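# Switch on the shaker holding four jars

## Task

Four jars already sit on the shaker, and its timer is set for 20 seconds; turn the shaker on.

## Robot and tools

Robot: two arms, left_arm and right_arm. Base positions in the scene frame: left_arm at (+0.039, +0.357, 0) m, quat_wxyz (+1.000, 0, 0, -0.002); right_arm at (-0.037, -0.260, 0) m, quat_wxyz (+1.000, 0, 0, +0.023). Arm names do not match image sides.

Frames: the scene frame has its origin at table-top height, halfway between the nominal bases. +x points out over the table, +z up, and left_arm is on the +y side. Reported hand positions, orientations, velocities and move targets use this frame. Offsets use each Hand target's own axes. On a gripper, the fingers point along +z and open and close along y. end_effector_position is the point between the pads, roughly 1 cm behind the tips. Reported poses can be off by a few cm, more at long reach.

execute_actions(actions, cameras): actions is a list of actions. Each action holds up to 15 rows, one per 1/30 s step; a shorter action repeats its last row. Every row has 14 numbers in [-1, 1]: left_arm dx, dy, dz, rx, ry, rz, opening, then the same seven for right_arm, always all 14. The first six of each arm are an offset, not a pose, from that arm's Hand target at the start of the action; each row counts from that start, not from the row before, and a new action starts from the updated Hand target, so repeating an offset moves further. Scale: 1.0 = 0.6 m or 180 degrees; rx, ry, rz form one rotation vector. Opening is absolute: +1 fully open (0.094 m), -1 closed. Six zeros re-command the current Hand target. Images come back only when actions is empty or cameras names them.

move(target, speed, blend, opening_speed, grip_force, blocking, cameras): target is one 14-number row (same layout and scale, offsets from the Hand targets) or up to 15 such rows; every row counts from the same starting Hand targets. speed is the top path speed in m/s, 0.002 to 2.9, default 0.25 (turning up to twice that in rad/s), one value or one per row. blend, in m, rounds corners between rows; 0 stops at each. opening_speed sets how fast openings change, per second on the -1..+1 scale, at least 0.2. grip_force is the pad force limit in newtons, 10 to 50, one value or one per arm; it persists, and below full force fingers close slowly. blocking=false returns after about 0.5 s while the move runs on. Paths are straight, finish together, last at least 0.5 s and stop after 10 s. They do not avoid obstacles or the other arm. Keep paths away from an arm's own base, which can flip its shoulder. The result adds a move: line naming how it ended (done, off_target, moving, held, fault) and limits (paced = pose clipped, held = steps withheld). done means at rest within 10 mm and 2 degrees; neither done nor off_target says whether anything is touched.

wait(seconds): 0 to 10 s, arms hold their last commands; a running move continues. stop(): brakes the running move. zoom_image(camera, region): camera is cam_high, cam_over, cam_left_wrist or cam_right_wrist; region [x0, y0, x1, y1] in pixels, from the top-left, at most 504 by 504, on that camera's latest image. finished_scene(scene): integer number of the current scene; ends it for good, and the goal must hold without the robot.

Results: per gripper end_effector_position (m) and end_effector_quat_wxyz; Hand target, the last commanded pose after clipping, from which next offsets count; Tool commands; grip_measured, on the opening scale (reads up to ~2.5 mm wide when empty); Joint positions (last number per arm is the opening in m); Joint velocities, shown as within noise when still; joint torques in the same order without the gripper, including gravity, positive toward larger joint values, numbers 1-3 wrapping at ±28 N m. A gripper often rests a few cm short of its Hand target from friction or weight; waiting will not fix it, but a new command, even zeros, retries, and leftover distance can be sent as an offset. Each control step limits the commanded orientation to 40 degrees from the measured one.

Joint ranges (rad), base to gripper: waist -2.618 to 3.054, shoulder 0 to 3.142, elbow 0 to 3.142 (straight at 2.901), wrist pitch -1.571 to 1.571, wrist yaw -1.571 to 1.571, wrist roll -2.094 to 2.094.

Cameras: cam_high, cam_over (fixed) and cam_left_wrist, cam_right_wrist, each 672x504; calibration is approximate, fixed ones within a couple of degrees and about 1 cm.

Cautions: an arm blocked by something keeps pressing until commanded back past the contact; faster moves and targets deeper past a contact hit harder. Press the shaker's switch gently and slowly, and do not knock jars or the shaker. Never let the arms, grippers or wrist cameras bump or squeeze each other; the clearance check does not protect grippers. A wrist-camera cable touching something counts as the hand touching it. Nothing may fall or end up off the table. Arm stops cost. Holding loads, stretching out or pushing unreachable poses heats motors: MOTOR HOT appears at 75 °C, at 90 °C the arm folds and idles, at 100 °C it collapses. Loose objects may occasionally get nudged by outside pushes.

Each tool is called by a JSON object that holds its "fn" and its "kwargs".

## Session

{"fn": "execute_actions", "kwargs": {"actions": []}}

Scene clock: 0.00 s.
left_arm: end_effector_position=(+0.2930, +0.2834, +0.2999) grip_measured=+1.000 end_effector_quat_wxyz=(+0.461, -0.213, +0.860, -0.050) | right_arm: end_effector_position=(+0.3399, -0.1178, +0.2846) grip_measured=+1.000 end_effector_quat_wxyz=(+0.578, -0.049, +0.813, +0.051)
Joint positions: left_arm=[-0.721 0.97 1.213 -1.058 -0.672 -0.934 0.094] | right_arm=[0.462 1.184 0.963 -0.133 0.338 0.15 0.094]
Joint velocities: within noise
Joint torques (N m): no reading
Heat: left arm: 32 °C; right arm: 31 °C.
Hand target: left_arm +0.2932, +0.2856, +0.3073; +0.470, -0.217, +0.854, -0.053 | right_arm +0.3394, -0.1189, +0.2948; +0.587, -0.045, +0.807, +0.053
Tool commands: left_gripper/opening=+1.0 right_gripper/opening=+1.0

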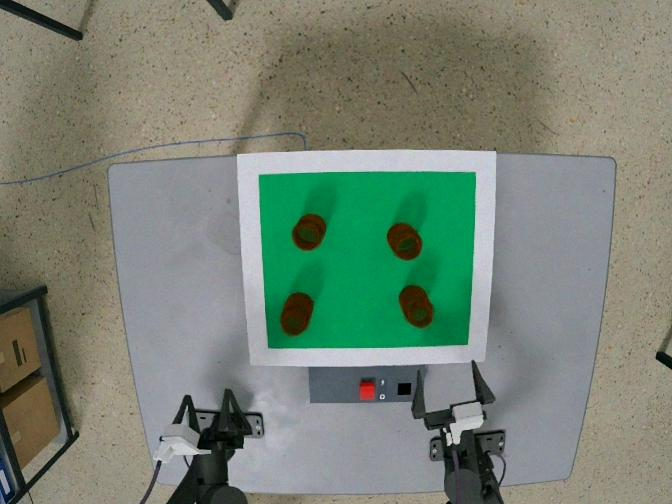

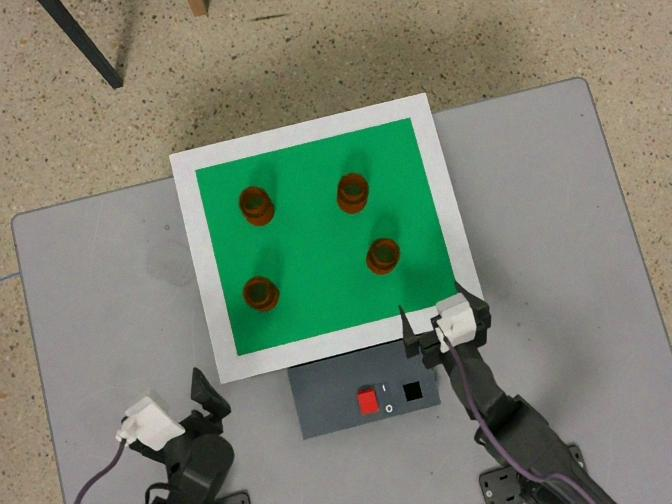

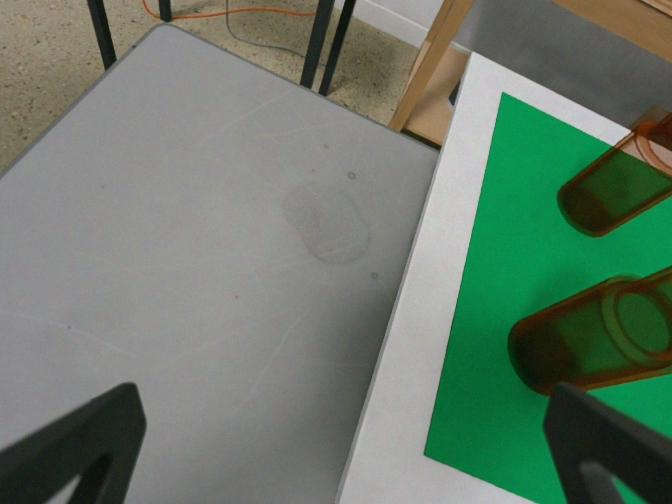

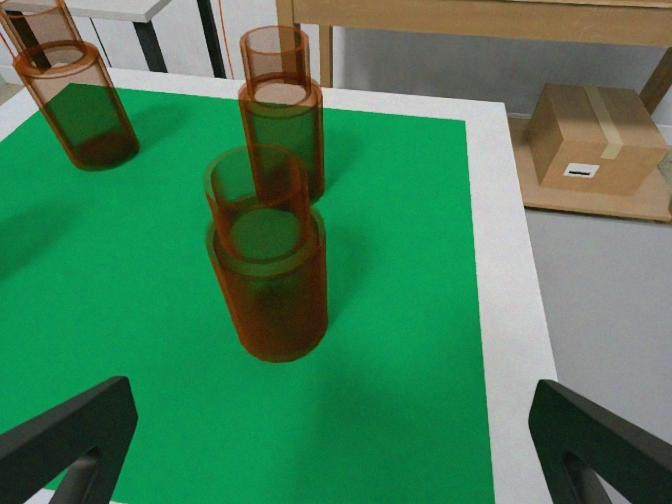

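{"fn": "zoom_image", "kwargs": {"camera": "cam_over", "region": [270, 330, 460, 450]}}

{"fn": "zoom_image", "kwargs": {"camera": "cam_high", "region": [290, 340, 450, 430]}}

Scaled by 2.653 from the camera's 672x504 image, which has a finer 960x720 frame.

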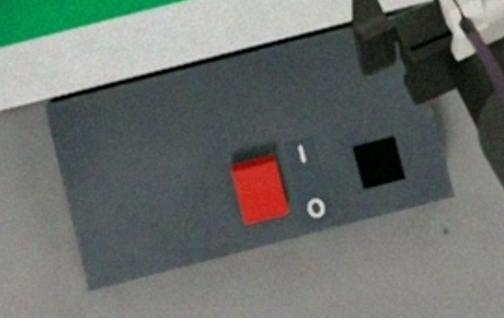

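Scaled by 3.150 from the camera's 672x504 image, which has a finer 960x720 frame.

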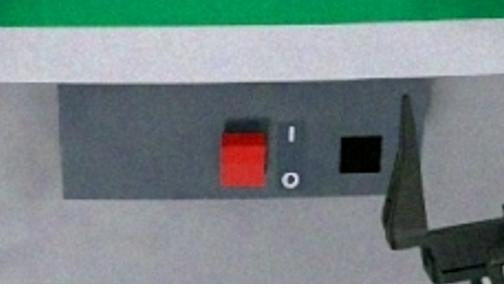

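{"fn": "move", "kwargs": {"target": [0,0,0,0,0,0,1, 0.207,0.182,-0.2145,-0.136,0.231,-0.123,-1], "cameras": ["all"]}}

Scene clock: 39.33 s.
left_arm: end_effector_position=(+0.2930, +0.2834, +0.2998) grip_measured=+1.000 end_effector_quat_wxyz=(+0.461, -0.213, +0.860, -0.050) | right_arm: end_effector_position=(+0.1675, -0.0326, +0.2137) grip_measured=-0.992 end_effector_quat_wxyz=(+0.247, -0.329, +0.907, +0.084)
Joint positions: left_arm=[-0.721 0.97 1.213 -1.058 -0.672 -0.934 0.094] | right_arm=[0.857 1.251 1.257 -1.059 0.114 0.176 0]
Joint torques (N m): left_arm=[-0.01 -1.51 6.84 1.13 -0.35 -0.02] | right_arm=[0.38 -3.7 9.89 1.31 -0.04 0.05]
Heat: left arm: 34 °C; right arm: 37 °C.
Hand target: left_arm +0.2932, +0.2856, +0.3072; +0.470, -0.217, +0.854, -0.053 | right_arm +0.1653, -0.0300, +0.2195; +0.243, -0.330, +0.908, +0.089
Off the commanded pose: left_arm 0.008 m, 1 deg | right_arm 0.007 m, 1 deg.
move: done
camera_calibration:
cam_left_wrist: T_world_to_cam=[[0.322539, -0.911159, 0.256432, 0.0899606], [-0.79156, -0.40819, -0.454768, 0.521604], [0.519039, -0.0563009, -0.852894, 0.207373], [0, 0, 0, 1]] pos_world=[0.27623, 0.306557, 0.391007]
cam_right_wrist: T_world_to_cam=[[0.647039, -0.762418, -0.00770827, -0.131658], [-0.759918, -0.644027, -0.0880549, 0.163105], [0.0621703, 0.0628326, -0.996086, 0.291312], [0, 0, 0, 1]] pos_world=[0.191024, -0.0136378, 0.303519]

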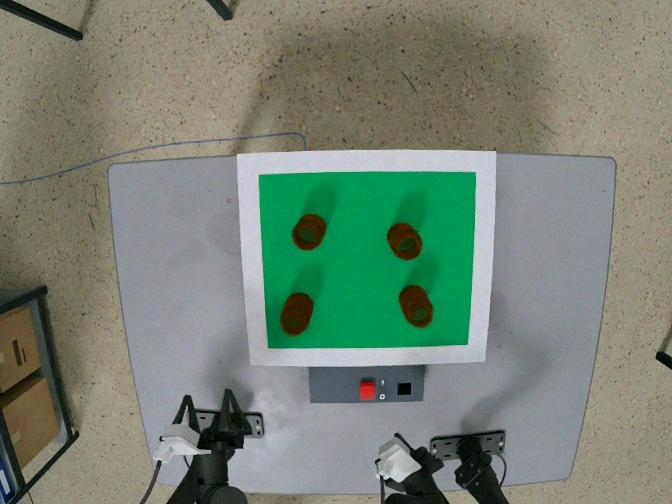

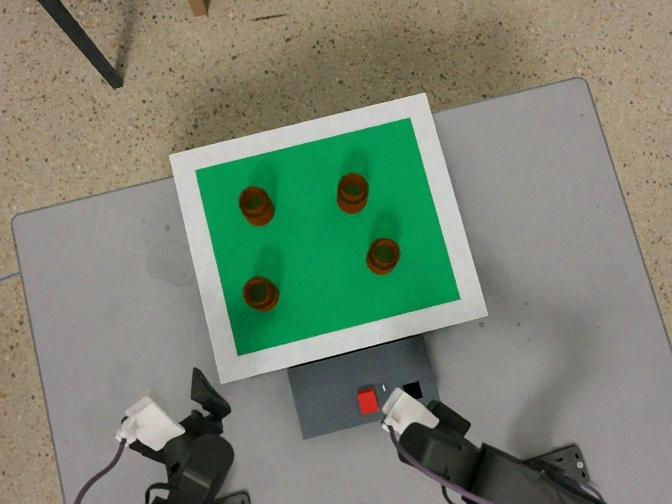

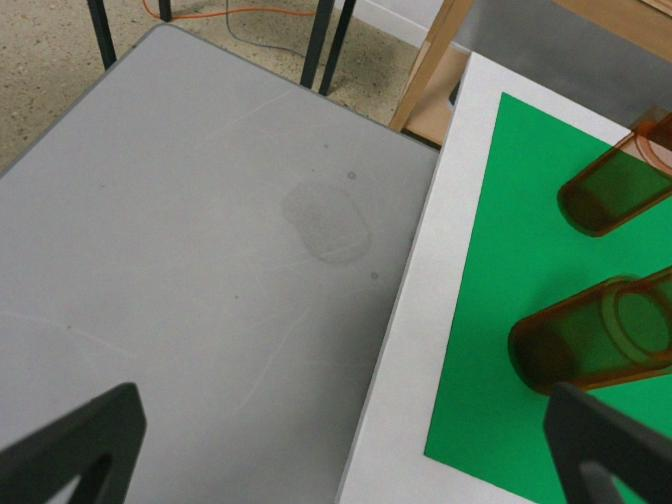

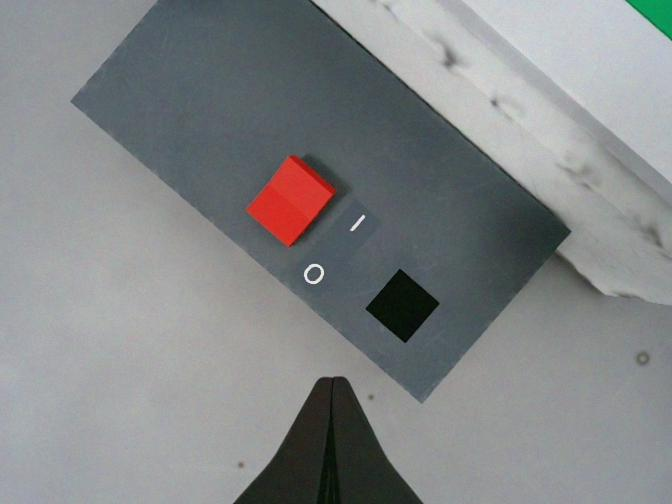

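{"fn": "move", "kwargs": {"target": [0,0,0,0,0,0,1, -0.0427,0.0235,0.2122,0,0,0,-1], "cameras": ["cam_right_wrist","cam_over","cam_high"], "speed": 0.15}}

{"fn": "zoom_image", "kwargs": {"camera": "cam_right_wrist", "region": [200, 100, 470, 400]}}

{"fn": "zoom_image", "kwargs": {"camera": "cam_high", "region": [290, 340, 450, 470]}}

Scene clock: 70.40 s.
left_arm: end_effector_position=(+0.2930, +0.2834, +0.2998) grip_measured=+1.000 end_effector_quat_wxyz=(+0.461, -0.213, +0.860, -0.050) | right_arm: end_effector_position=(+0.2206, +0.0365, +0.1255) grip_measured=-0.992 end_effector_quat_wxyz=(+0.247, -0.330, +0.907, +0.087)
Joint positions: left_arm=[-0.721 0.97 1.213 -1.058 -0.672 -0.934 0.094] | right_arm=[0.857 1.568 1.166 -0.649 0.107 0.175 0]
Joint torques (N m): left_arm=[0.01 -1.44 6.79 1.11 -0.37 -0.03] | right_arm=[-0.8 -7.5 6.9 1.63 -0.05 -0.06]
Heat: left arm: 35 °C; right arm: 34 °C.
Hand target: left_arm +0.2932, +0.2856, +0.3072; +0.470, -0.217, +0.854, -0.053 | right_arm +0.2220, +0.0360, +0.1221; +0.243, -0.330, +0.908, +0.089
Off the commanded pose: left_arm 0.008 m, 1 deg | right_arm 0.004 m, 0 deg.
move: done
camera_calibration:
cam_right_wrist: T_world_to_cam=[[0.650019, -0.759798, -0.0135112, -0.113988], [-0.757551, -0.646489, -0.0903788, 0.240085], [0.0599348, 0.0689834, -0.995816, 0.196079], [0, 0, 0, 1]] pos_world=[0.244219, 0.0550788, 0.215417]
Images, in order (width x height): cam_high 672x504, cam_over 672x504, cam_right_wrist 672x504.

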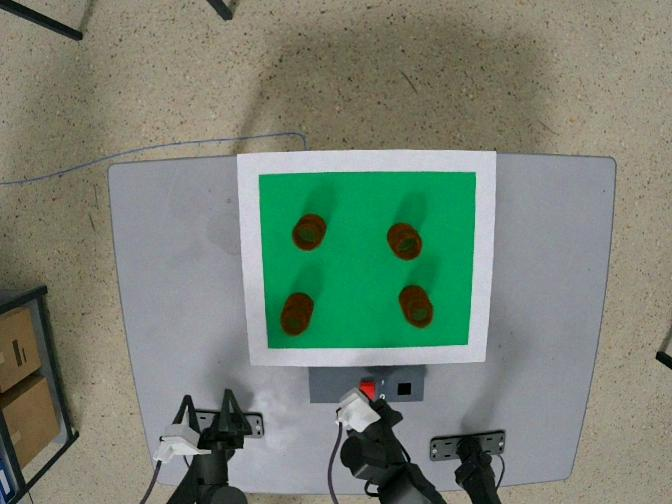

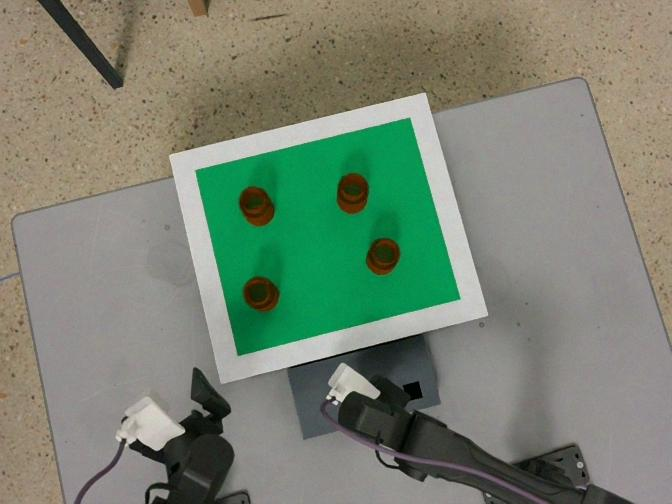

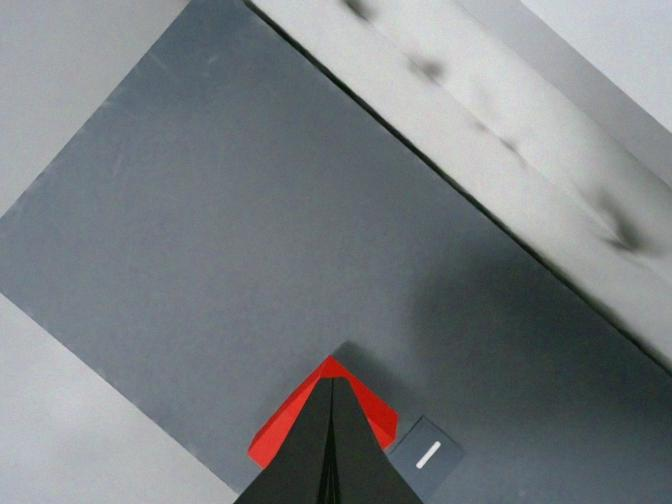

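Scaled by 1.680 from the camera's 672x504 image, which has a finer 960x720 frame.

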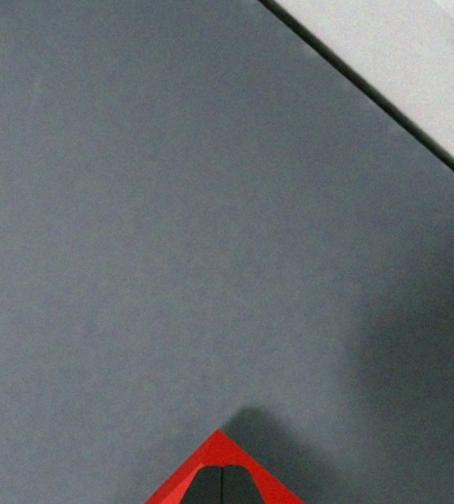

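Scaled by 3.150 from the camera's 672x504 image, which has a finer 960x720 frame.

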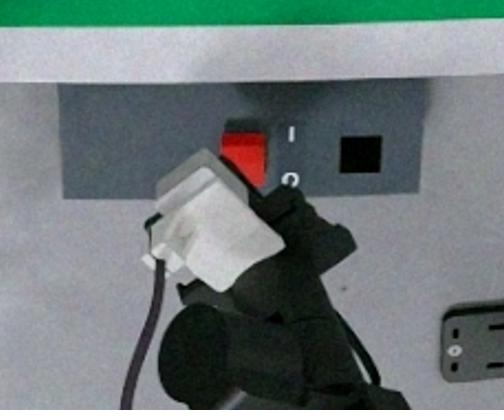

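{"fn": "move", "kwargs": {"target": [0,0,0,0,0,0,1, 0.0151,-0.0054,0.0105,0,0,0,-1], "cameras": ["cam_right_wrist"], "speed": 0.05}}

{"fn": "zoom_image", "kwargs": {"camera": "cam_right_wrist", "region": [220, 300, 480, 500]}}

Scene clock: 89.87 s.
left_arm: end_effector_position=(+0.2930, +0.2834, +0.2998) grip_measured=+1.000 end_effector_quat_wxyz=(+0.461, -0.213, +0.860, -0.050) | right_arm: end_effector_position=(+0.2200, +0.0316, +0.1122) grip_measured=-0.992 end_effector_quat_wxyz=(+0.243, -0.330, +0.908, +0.085)
Joint positions: left_arm=[-0.721 0.97 1.213 -1.058 -0.672 -0.934 0.094] | right_arm=[0.848 1.568 1.117 -0.608 0.104 0.169 0]
Joint torques (N m): left_arm=[-0.01 -1.46 6.87 1.13 -0.37 0] | right_arm=[-0.7 -8.54 6.54 1.63 -0.05 -0.07]
Heat: left arm: 35 °C; right arm: 35 °C.
Hand target: left_arm +0.2932, +0.2856, +0.3072; +0.470, -0.217, +0.854, -0.053 | right_arm +0.2204, +0.0306, +0.1121; +0.243, -0.330, +0.908, +0.089
Off the commanded pose: left_arm 0.008 m, 1 deg | right_arm 0.001 m, 0 deg.
move: done
camera_calibration:
cam_right_wrist: T_world_to_cam=[[0.649108, -0.760608, -0.0116263, -0.11756], [-0.758746, -0.646274, -0.081457, 0.234536], [0.0544431, 0.0616957, -0.996609, 0.1847], [0, 0, 0, 1]] pos_world=[0.244207, 0.050762, 0.201812]
Images, in order (width x height): cam_right_wrist 672x504.

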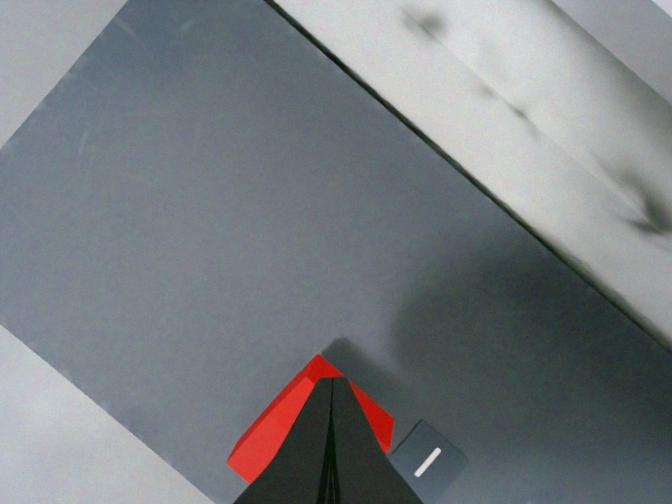

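Scaled by 1.938 from the camera's 672x504 image, which has a finer 960x720 frame.

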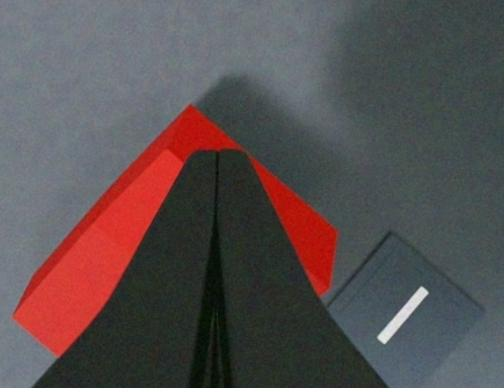

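{"fn": "move", "kwargs": {"target": [[0,0,0,0,0,0,1, -0.0125,0,-0.0217,0,0,0,-1],[0,0,0,0,0,0,1, 0.0025,-0.005,-0.0303,0,0,0,-1]], "cameras": ["cam_right_wrist"], "speed": 0.06, "blend": 0.004}}

{"fn": "zoom_image", "kwargs": {"camera": "cam_right_wrist", "region": [220, 300, 480, 500]}}

Scene clock: 104.27 s.
left_arm: end_effector_position=(+0.2930, +0.2834, +0.2998) grip_measured=+1.000 end_effector_quat_wxyz=(+0.461, -0.213, +0.860, -0.050) | right_arm: end_effector_position=(+0.2168, +0.0256, +0.1169) grip_measured=-0.992 end_effector_quat_wxyz=(+0.239, -0.331, +0.909, +0.082)
Joint positions: left_arm=[-0.721 0.97 1.213 -1.058 -0.672 -0.934 0.094] | right_arm=[0.844 1.546 1.119 -0.642 0.102 0.166 0]
Joint torques (N m): left_arm=[0.02 -1.44 6.83 1.12 -0.37 -0.05] | right_arm=[-0.69 -11.14 7.24 1.31 -0.05 -0.07]
Heat: left arm: 35 °C; right arm: 34 °C.
Hand target: left_arm +0.2932, +0.2856, +0.3072; +0.470, -0.217, +0.854, -0.053 | right_arm +0.2145, +0.0216, +0.1271; +0.243, -0.330, +0.908, +0.089
Off the commanded pose: left_arm 0.008 m, 1 deg | right_arm 0.011 m, 1 deg.
move: off_target (right_arm)
camera_calibration:
cam_right_wrist: T_world_to_cam=[[0.648698, -0.760985, -0.0096157, -0.120091], [-0.759503, -0.646526, -0.0718284, 0.227608], [0.0484435, 0.053898, -0.997371, 0.191515], [0, 0, 0, 1]] pos_world=[0.241494, 0.0454445, 0.206206]
Images, in order (width x height): cam_right_wrist 672x504.

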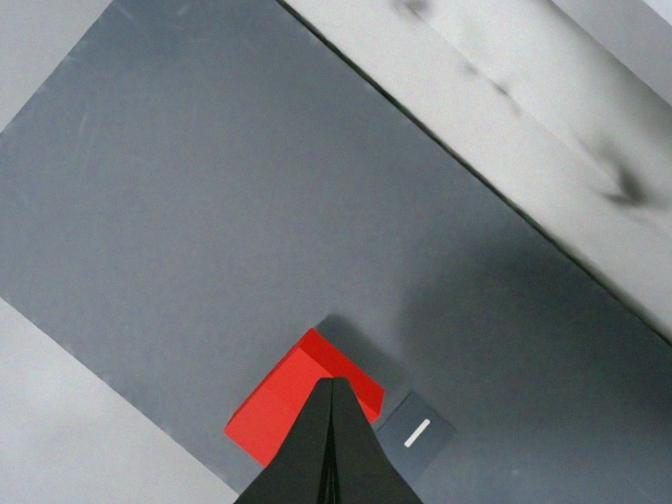

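Scaled by 1.938 from the camera's 672x504 image, which has a finer 960x720 frame.

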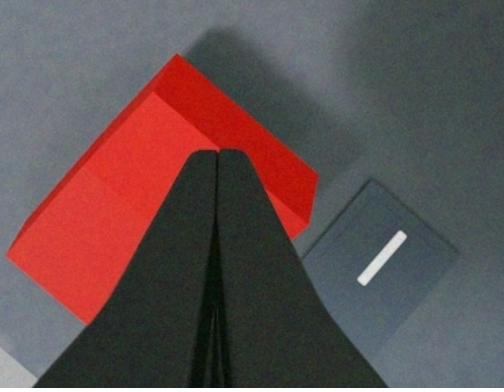

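{"fn": "move", "kwargs": {"target": [0,0,0,0,0,0,1, 0.0112,0.0043,0.009,0,0,0,-1], "cameras": ["cam_right_wrist"], "speed": 0.06}}

{"fn": "zoom_image", "kwargs": {"camera": "cam_right_wrist", "region": [220, 300, 480, 500]}}

Scene clock: 112.53 s.
left_arm: end_effector_position=(+0.2930, +0.2834, +0.2998) grip_measured=+1.000 end_effector_quat_wxyz=(+0.461, -0.213, +0.860, -0.050) | right_arm: end_effector_position=(+0.2125, +0.0204, +0.1072) grip_measured=-0.992 end_effector_quat_wxyz=(+0.229, -0.332, +0.912, +0.076)
Joint positions: left_arm=[-0.721 0.97 1.213 -1.058 -0.672 -0.934 0.094] | right_arm=[0.844 1.546 1.091 -0.638 0.102 0.166 0]
Joint torques (N m): left_arm=[-0.08 -1.46 6.98 1.11 -0.34 -0.04] | right_arm=[0.25 -11.51 6.43 1.56 0 0.03]
Heat: left arm: 35 °C; right arm: 34 °C.
Hand target: left_arm +0.2932, +0.2856, +0.3072; +0.470, -0.217, +0.854, -0.053 | right_arm +0.2104, +0.0215, +0.1191; +0.243, -0.330, +0.908, +0.089
Off the commanded pose: left_arm 0.008 m, 1 deg | right_arm 0.012 m, 2 deg.
move: off_target (right_arm)
camera_calibration:
cam_right_wrist: T_world_to_cam=[[0.648363, -0.761312, -0.00540174, -0.12178], [-0.760605, -0.647419, -0.0482571, 0.218099], [0.0332415, 0.0353967, -0.99882, 0.186044], [0, 0, 0, 1]] pos_world=[0.23866, 0.0419034, 0.195692]
Images, in order (width x height): cam_right_wrist 672x504.

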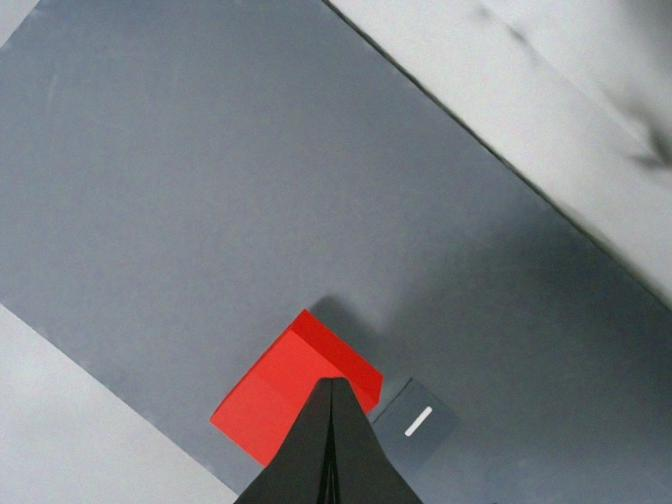

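Scaled by 1.938 from the camera's 672x504 image, which has a finer 960x720 frame.

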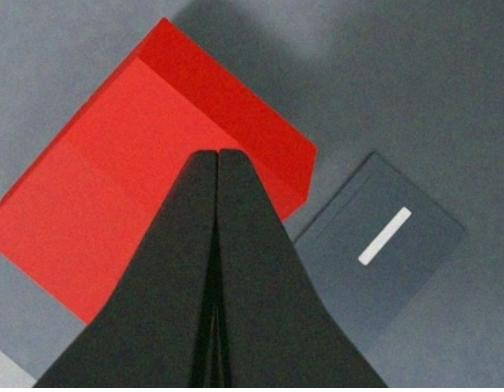

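{"fn": "move", "kwargs": {"target": [0,0,0,0,0,0,1, -0.0133,0.0027,-0.0423,0,0,0,-1], "cameras": ["cam_right_wrist"], "speed": 0.08}}

{"fn": "zoom_image", "kwargs": {"camera": "cam_right_wrist", "region": [220, 300, 480, 500]}}

Scene clock: 120.83 s.
left_arm: end_effector_position=(+0.2930, +0.2834, +0.2998) grip_measured=+1.000 end_effector_quat_wxyz=(+0.461, -0.213, +0.860, -0.050) | right_arm: end_effector_position=(+0.2062, +0.0161, +0.1265) grip_measured=-0.992 end_effector_quat_wxyz=(+0.229, -0.332, +0.912, +0.078)
Joint positions: left_arm=[-0.721 0.97 1.213 -1.058 -0.672 -0.934 0.094] | right_arm=[0.851 1.504 1.129 -0.717 0.102 0.172 0]
Joint torques (N m): left_arm=[0.05 -1.44 6.84 1.12 -0.33 -0.05] | right_arm=[0.55 -10.41 9.69 1.25 0.06 0.05]
Heat: left arm: 35 °C; right arm: 34 °C.
Hand target: left_arm +0.2932, +0.2856, +0.3072; +0.470, -0.217, +0.854, -0.053 | right_arm +0.2050, +0.0191, +0.1451; +0.243, -0.330, +0.908, +0.089
Off the commanded pose: left_arm 0.008 m, 1 deg | right_arm 0.019 m, 2 deg.
move: off_target (right_arm)
camera_calibration:
cam_right_wrist: T_world_to_cam=[[0.648901, -0.760827, -0.00831965, -0.12059], [-0.760211, -0.647842, -0.0487947, 0.211442], [0.0317346, 0.0379876, -0.998774, 0.205929], [0, 0, 0, 1]] pos_world=[0.232457, 0.0374097, 0.214991]
Images, in order (width x height): cam_right_wrist 672x504.

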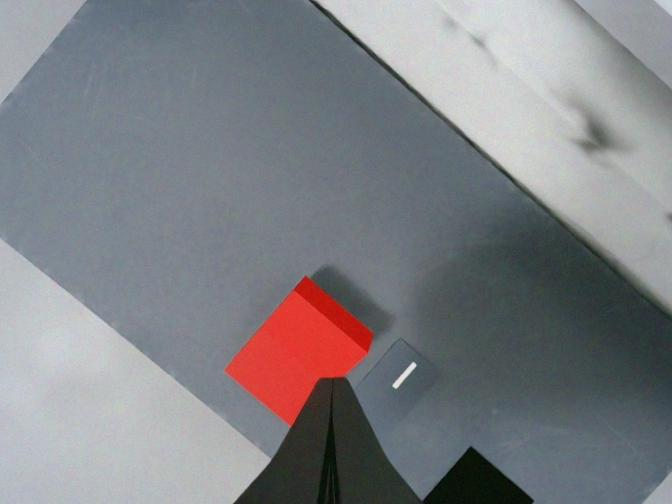

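Scaled by 1.938 from the camera's 672x504 image, which has a finer 960x720 frame.

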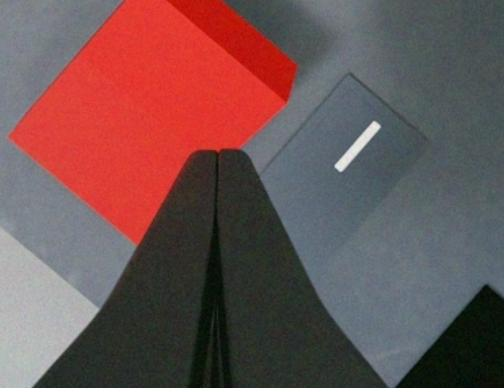

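{"fn": "move", "kwargs": {"target": [0,0,0,0,0,0,1, 0.0173,0.0055,0.0478,0,0,0,-1], "cameras": ["cam_right_wrist"], "speed": 0.06}}

{"fn": "zoom_image", "kwargs": {"camera": "cam_right_wrist", "region": [220, 300, 480, 500]}}

Scene clock: 136.27 s.
left_arm: end_effector_position=(+0.2930, +0.2834, +0.2998) grip_measured=+1.000 end_effector_quat_wxyz=(+0.461, -0.213, +0.860, -0.050) | right_arm: end_effector_position=(+0.2087, +0.0240, +0.1194) grip_measured=-0.992 end_effector_quat_wxyz=(+0.246, -0.330, +0.907, +0.091)
Joint positions: left_arm=[-0.721 0.97 1.213 -1.058 -0.672 -0.934 0.094] | right_arm=[0.859 1.504 1.08 -0.624 0.102 0.179 0]
Joint torques (N m): left_arm=[-0.02 -1.44 6.99 1.13 -0.34 -0.02] | right_arm=[0.54 -6.76 6.6 1.63 0.09 0.05]
Heat: left arm: 35 °C; right arm: 34 °C.
Hand target: left_arm +0.2932, +0.2856, +0.3072; +0.470, -0.217, +0.854, -0.053 | right_arm +0.2069, +0.0250, +0.1150; +0.243, -0.330, +0.908, +0.089
Off the commanded pose: left_arm 0.008 m, 1 deg | right_arm 0.005 m, 0 deg.
move: done
camera_calibration:
cam_right_wrist: T_world_to_cam=[[0.650495, -0.759241, -0.0202208, -0.115122], [-0.757419, -0.646499, -0.0914065, 0.222529], [0.0563269, 0.074775, -0.995608, 0.192146], [0, 0, 0, 1]] pos_world=[0.232611, 0.0420921, 0.209314]
Images, in order (width x height): cam_right_wrist 672x504.

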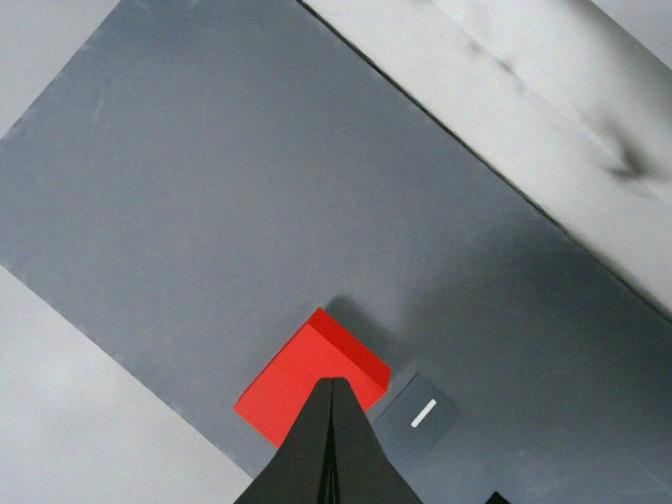

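Scaled by 1.938 from the camera's 672x504 image, which has a finer 960x720 frame.

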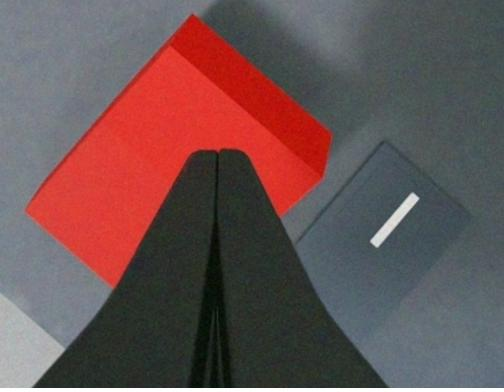

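{"fn": "move", "kwargs": {"target": [0,0,0,0,0,0,1, 0.0136,0.001,0.021,0,0,0,-1], "cameras": ["cam_right_wrist"], "speed": 0.04}}

{"fn": "zoom_image", "kwargs": {"camera": "cam_right_wrist", "region": [220, 300, 480, 500]}}

Scene clock: 141.27 s.
left_arm: end_effector_position=(+0.2930, +0.2834, +0.2998) grip_measured=+1.000 end_effector_quat_wxyz=(+0.461, -0.213, +0.860, -0.050) | right_arm: end_effector_position=(+0.2076, +0.0245, +0.1068) grip_measured=-0.992 end_effector_quat_wxyz=(+0.249, -0.330, +0.906, +0.093)
Joint positions: left_arm=[-0.721 0.97 1.213 -1.058 -0.672 -0.934 0.094] | right_arm=[0.862 1.509 1.03 -0.563 0.102 0.182 0]
Joint torques (N m): left_arm=[-0.03 -1.5 6.86 1.14 -0.39 -0.04] | right_arm=[0.51 -6.23 6.49 1.67 0.11 0.05]
Heat: left arm: 35 °C; right arm: 34 °C.
Hand target: left_arm +0.2932, +0.2856, +0.3072; +0.470, -0.217, +0.854, -0.053 | right_arm +0.2059, +0.0251, +0.1001; +0.243, -0.330, +0.908, +0.089
Off the commanded pose: left_arm 0.008 m, 1 deg | right_arm 0.007 m, 1 deg.
move: done
camera_calibration:
cam_right_wrist: T_world_to_cam=[[0.651405, -0.758395, -0.0225599, -0.114319], [-0.756416, -0.64681, -0.0973232, 0.221221], [0.0592175, 0.0804615, -0.994997, 0.178761], [0, 0, 0, 1]] pos_world=[0.231218, 0.0420054, 0.196818]
Images, in order (width x height): cam_right_wrist 672x504.

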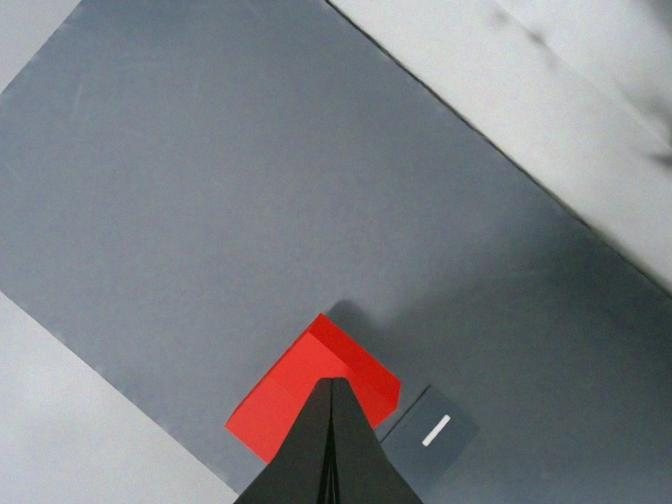

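Scaled by 1.938 from the camera's 672x504 image, which has a finer 960x720 frame.

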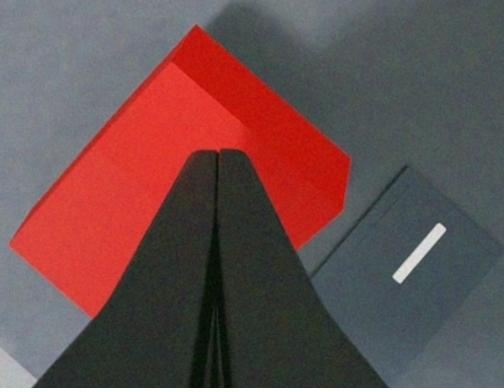

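{"fn": "move", "kwargs": {"target": [0,0,0,0,0,0,1, 0.010,0.001,0.0173,0,0,0,-1], "cameras": ["cam_right_wrist"], "speed": 0.03}}

{"fn": "zoom_image", "kwargs": {"camera": "cam_right_wrist", "region": [220, 300, 480, 500]}}

Scene clock: 145.87 s.
left_arm: end_effector_position=(+0.2930, +0.2834, +0.2998) grip_measured=+1.000 end_effector_quat_wxyz=(+0.461, -0.213, +0.860, -0.050) | right_arm: end_effector_position=(+0.2071, +0.0238, +0.0963) grip_measured=-0.992 end_effector_quat_wxyz=(+0.247, -0.329, +0.907, +0.092)
Joint positions: left_arm=[-0.721 0.97 1.213 -1.058 -0.672 -0.934 0.094] | right_arm=[0.862 1.519 0.999 -0.526 0.102 0.183 0]
Joint torques (N m): left_arm=[0.01 -1.5 6.78 1.16 -0.38 -0.03] | right_arm=[0.68 -5.97 6 1.81 0.12 0.04]
Heat: left arm: 35 °C; right arm: 34 °C.
Hand target: left_arm +0.2932, +0.2856, +0.3072; +0.470, -0.217, +0.854, -0.053 | right_arm +0.2055, +0.0254, +0.0880; +0.243, -0.330, +0.908, +0.089
Off the commanded pose: left_arm 0.008 m, 1 deg | right_arm 0.009 m, 1 deg.
move: done
camera_calibration:
cam_right_wrist: T_world_to_cam=[[0.650335, -0.759311, -0.0226172, -0.114434], [-0.757549, -0.646039, -0.0935568, 0.219308], [0.0564272, 0.0779769, -0.995357, 0.169171], [0, 0, 0, 1]] pos_world=[0.231011, 0.0415989, 0.186315]
Images, in order (width x height): cam_right_wrist 672x504.

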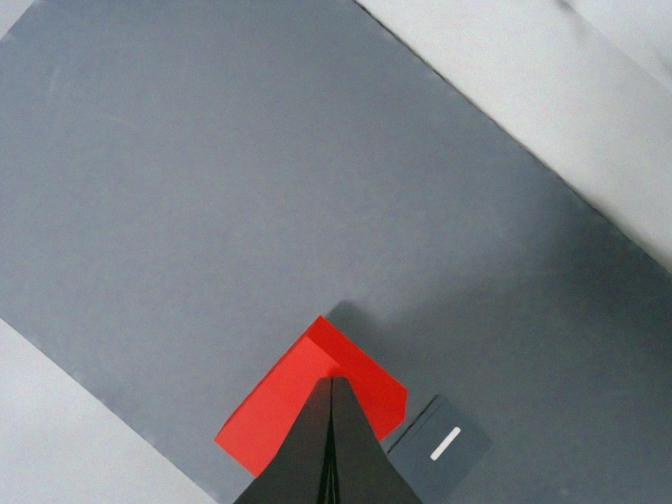

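Scaled by 1.938 from the camera's 672x504 image, which has a finer 960x720 frame.

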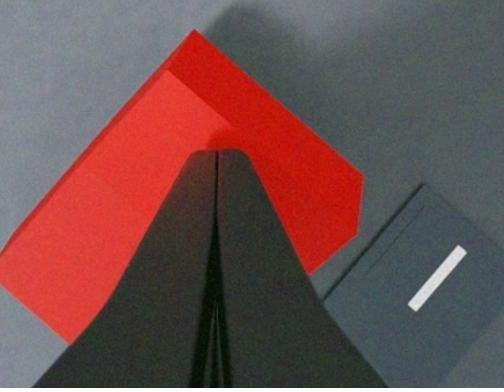

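{"fn": "move", "kwargs": {"target": [0,0,0,0,0,0,1, 0.010,0.001,0.0143,0,0,0,-1], "cameras": ["cam_right_wrist"], "speed": 0.03}}

{"fn": "zoom_image", "kwargs": {"camera": "cam_right_wrist", "region": [220, 300, 480, 500]}}

Scene clock: 149.53 s.
left_arm: end_effector_position=(+0.2930, +0.2834, +0.2998) grip_measured=+1.000 end_effector_quat_wxyz=(+0.461, -0.213, +0.860, -0.050) | right_arm: end_effector_position=(+0.2110, +0.0242, +0.0933) grip_measured=-0.992 end_effector_quat_wxyz=(+0.261, -0.325, +0.904, +0.090)
Joint positions: left_arm=[-0.721 0.97 1.213 -1.058 -0.672 -0.934 0.094] | right_arm=[0.864 1.519 0.973 -0.478 0.122 0.184 0]
Joint torques (N m): left_arm=[0.02 -1.44 6.83 1.12 -0.36 -0.05] | right_arm=[0.76 -5.18 5.3 1.79 -0.07 0.07]
Heat: left arm: 35 °C; right arm: 35 °C.
Hand target: left_arm +0.2932, +0.2856, +0.3072; +0.470, -0.217, +0.854, -0.053 | right_arm +0.2044, +0.0254, +0.0776; +0.243, -0.330, +0.908, +0.089
Off the commanded pose: left_arm 0.008 m, 1 deg | right_arm 0.017 m, 2 deg.
move: off_target (right_arm)
camera_calibration:
cam_right_wrist: T_world_to_cam=[[0.643614, -0.765276, -0.010667, -0.116394], [-0.760725, -0.638131, -0.118689, 0.225149], [0.0840231, 0.0845046, -0.992874, 0.159698], [0, 0, 0, 1]] pos_world=[0.232771, 0.0411058, 0.184041]
Images, in order (width x height): cam_right_wrist 672x504.

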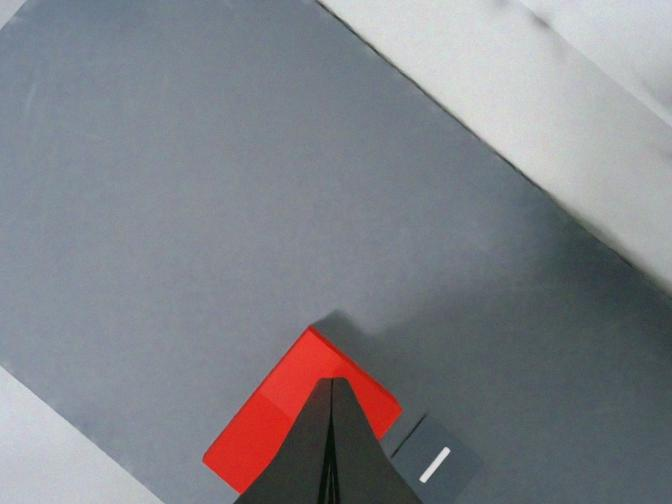

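Scaled by 1.938 from the camera's 672x504 image, which has a finer 960x720 frame.

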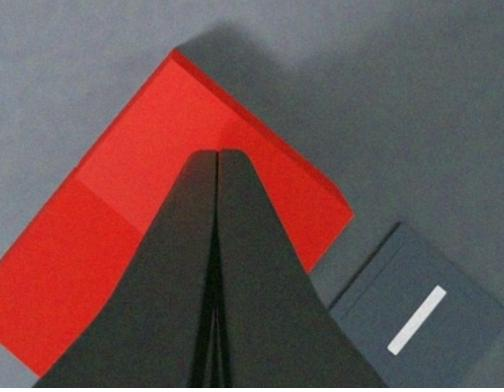

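{"fn": "move", "kwargs": {"target": [0,0,0,0,0,0,1, -0.06,0,-0.13,0,0,0,-1], "cameras": ["cam_high","cam_over","cam_right_wrist"], "speed": 0.12}}

Scene clock: 153.20 s.
left_arm: end_effector_position=(+0.2930, +0.2834, +0.2998) grip_measured=+1.000 end_effector_quat_wxyz=(+0.461, -0.213, +0.860, -0.050) | right_arm: end_effector_position=(+0.2018, +0.0178, +0.1477) grip_measured=-0.992 end_effector_quat_wxyz=(+0.235, -0.331, +0.911, +0.077)
Joint positions: left_arm=[-0.721 0.97 1.213 -1.058 -0.672 -0.934 0.094] | right_arm=[0.872 1.485 1.192 -0.792 0.12 0.19 0]
Joint torques (N m): left_arm=[-0.02 -1.5 6.8 1.12 -0.35 0] | right_arm=[0.57 -9.69 9.48 1.26 -0.02 0.05]
Heat: left arm: 35 °C; right arm: 35 °C.
Hand target: left_arm +0.2932, +0.2856, +0.3072; +0.470, -0.217, +0.854, -0.053 | right_arm +0.1985, +0.0203, +0.1631; +0.243, -0.330, +0.908, +0.089
Off the commanded pose: left_arm 0.008 m, 1 deg | right_arm 0.016 m, 2 deg.
move: off_target (right_arm)
camera_calibration:
cam_right_wrist: T_world_to_cam=[[0.646297, -0.763081, -0.00277083, -0.11649], [-0.761881, -0.645067, -0.0585267, 0.211892], [0.0428733, 0.0399367, -0.998282, 0.224908], [0, 0, 0, 1]] pos_world=[0.227081, 0.0388113, 0.2366]
Images, in order (width x height): cam_high 672x504, cam_over 672x504, cam_right_wrist 672x504.

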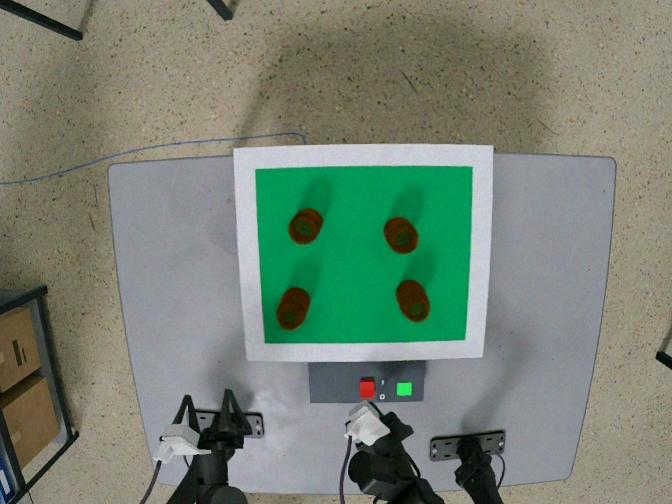

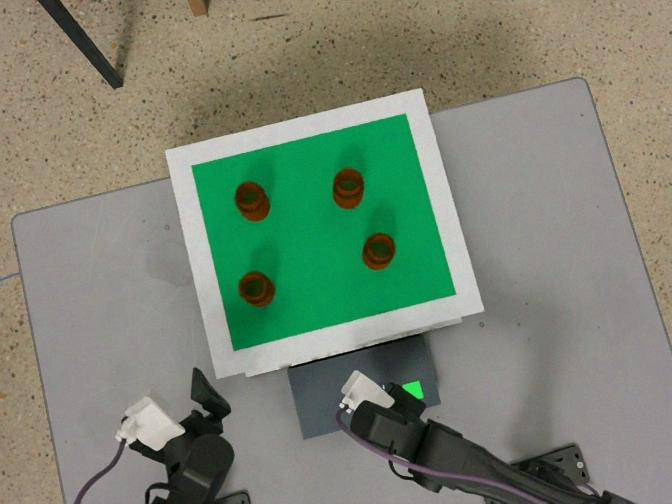

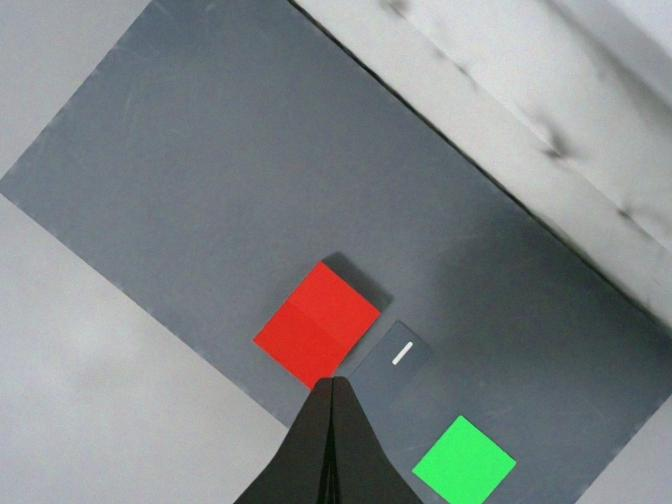

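{"fn": "wait", "kwargs": {"seconds": 3, "cameras": ["cam_high"]}}

{"fn": "wait", "kwargs": {"seconds": 3, "cameras": ["cam_high"]}}

{"fn": "wait", "kwargs": {"seconds": 3, "cameras": ["cam_high"]}}

Scene clock: 158.83 s.
left_arm: end_effector_position=(+0.2930, +0.2834, +0.2998) grip_measured=+1.000 end_effector_quat_wxyz=(+0.461, -0.213, +0.860, -0.050) | right_arm: end_effector_position=(+0.2018, +0.0177, +0.1477) grip_measured=-0.992 end_effector_quat_wxyz=(+0.235, -0.331, +0.911, +0.077)
Joint positions: left_arm=[-0.721 0.97 1.213 -1.058 -0.672 -0.934 0.094] | right_arm=[0.872 1.485 1.192 -0.793 0.12 0.19 0]
Joint torques (N m): left_arm=[0.12 -1.5 6.79 1.12 -0.37 -0.01] | right_arm=[0.55 -9.69 9.48 1.26 -0.02 0.05]
Heat: left arm: 36 °C; right arm: 34 °C.
Hand target: left_arm +0.2932, +0.2856, +0.3072; +0.470, -0.217, +0.854, -0.053 | right_arm +0.1985, +0.0203, +0.1632; +0.243, -0.330, +0.908, +0.089
Tool commands: left_gripper/opening=+1.0 right_gripper/opening=-1.0
Off the commanded pose: left_arm 0.008 m, 1 deg | right_arm 0.016 m, 2 deg.
wait: 3.00 s; at rest from the start
Images, in order (width x height): cam_high 672x504.

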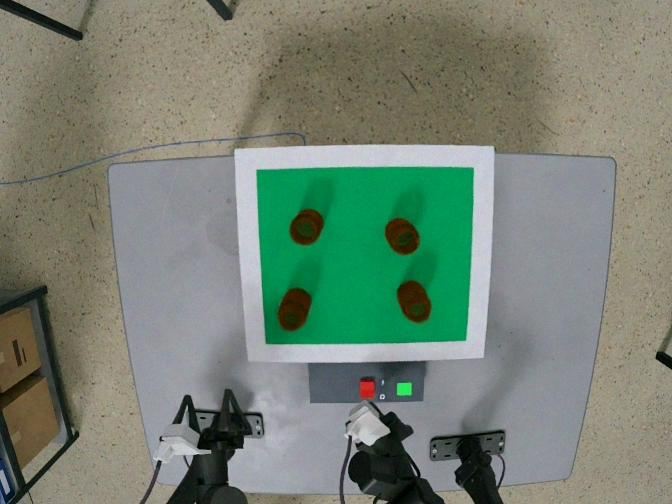

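Scene clock: 161.83 s.
left_arm: end_effector_position=(+0.2930, +0.2834, +0.2998) grip_measured=+1.000 end_effector_quat_wxyz=(+0.461, -0.213, +0.860, -0.050) | right_arm: end_effector_position=(+0.2018, +0.0177, +0.1477) grip_measured=-0.992 end_effector_quat_wxyz=(+0.235, -0.331, +0.911, +0.077)
Joint positions: left_arm=[-0.721 0.97 1.213 -1.058 -0.672 -0.934 0.094] | right_arm=[0.872 1.485 1.192 -0.793 0.12 0.19 0]
Joint torques (N m): left_arm=[0.02 -1.57 6.87 1.13 -0.34 -0.03] | right_arm=[0.54 -9.69 9.5 1.26 -0.02 0.05]
Heat: left arm: 36 °C; right arm: 34 °C.
Hand target: left_arm +0.2932, +0.2856, +0.3072; +0.470, -0.217, +0.854, -0.053 | right_arm +0.1985, +0.0203, +0.1632; +0.243, -0.330, +0.908, +0.089
Tool commands: left_gripper/opening=+1.0 right_gripper/opening=-1.0
Off the commanded pose: left_arm 0.008 m, 1 deg | right_arm 0.016 m, 2 deg.
wait: 3.00 s; at rest by 0.17 s
Images, in order (width x height): cam_high 672x504.

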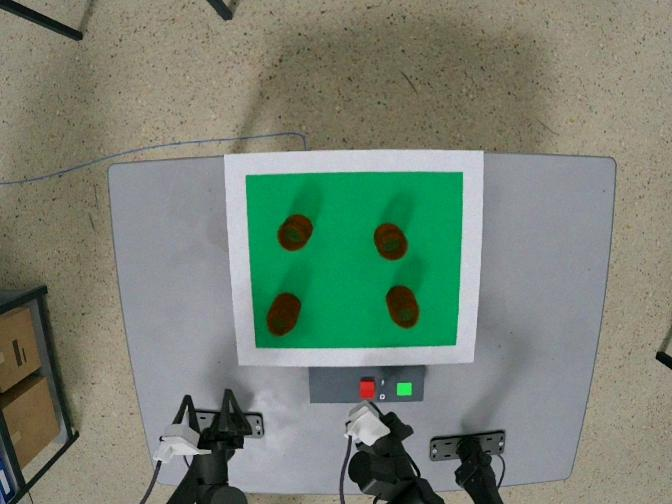

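Scene clock: 164.83 s.
left_arm: end_effector_position=(+0.2930, +0.2834, +0.2998) grip_measured=+1.000 end_effector_quat_wxyz=(+0.461, -0.213, +0.860, -0.050) | right_arm: end_effector_position=(+0.2018, +0.0177, +0.1477) grip_measured=-0.992 end_effector_quat_wxyz=(+0.235, -0.331, +0.911, +0.077)
Joint positions: left_arm=[-0.721 0.97 1.213 -1.058 -0.672 -0.934 0.094] | right_arm=[0.872 1.485 1.192 -0.793 0.12 0.19 0]
Joint torques (N m): left_arm=[-0.16 -1.58 6.82 1.1 -0.34 -0.02] | right_arm=[0.55 -9.68 9.48 1.26 -0.02 0.06]
Heat: left arm: 36 °C; right arm: 34 °C.
Hand target: left_arm +0.2932, +0.2856, +0.3072; +0.470, -0.217, +0.854, -0.053 | right_arm +0.1985, +0.0203, +0.1632; +0.243, -0.330, +0.908, +0.089
Tool commands: left_gripper/opening=+1.0 right_gripper/opening=-1.0
Off the commanded pose: left_arm 0.008 m, 1 deg | right_arm 0.016 m, 2 deg.
wait: 3.00 s; at rest by 0.17 s
Images, in order (width x height): cam_high 672x504.

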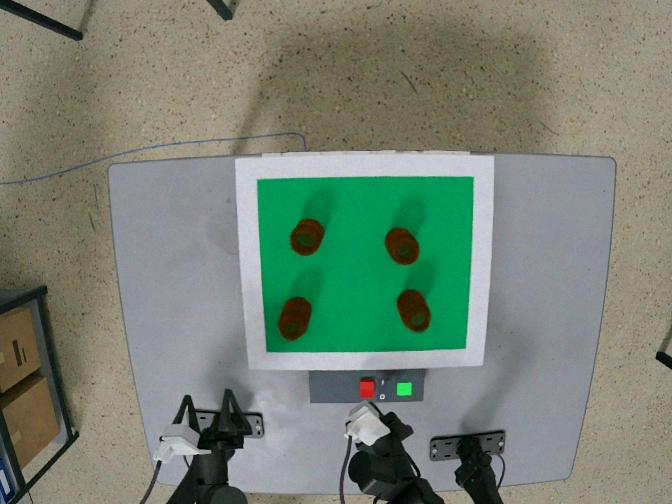

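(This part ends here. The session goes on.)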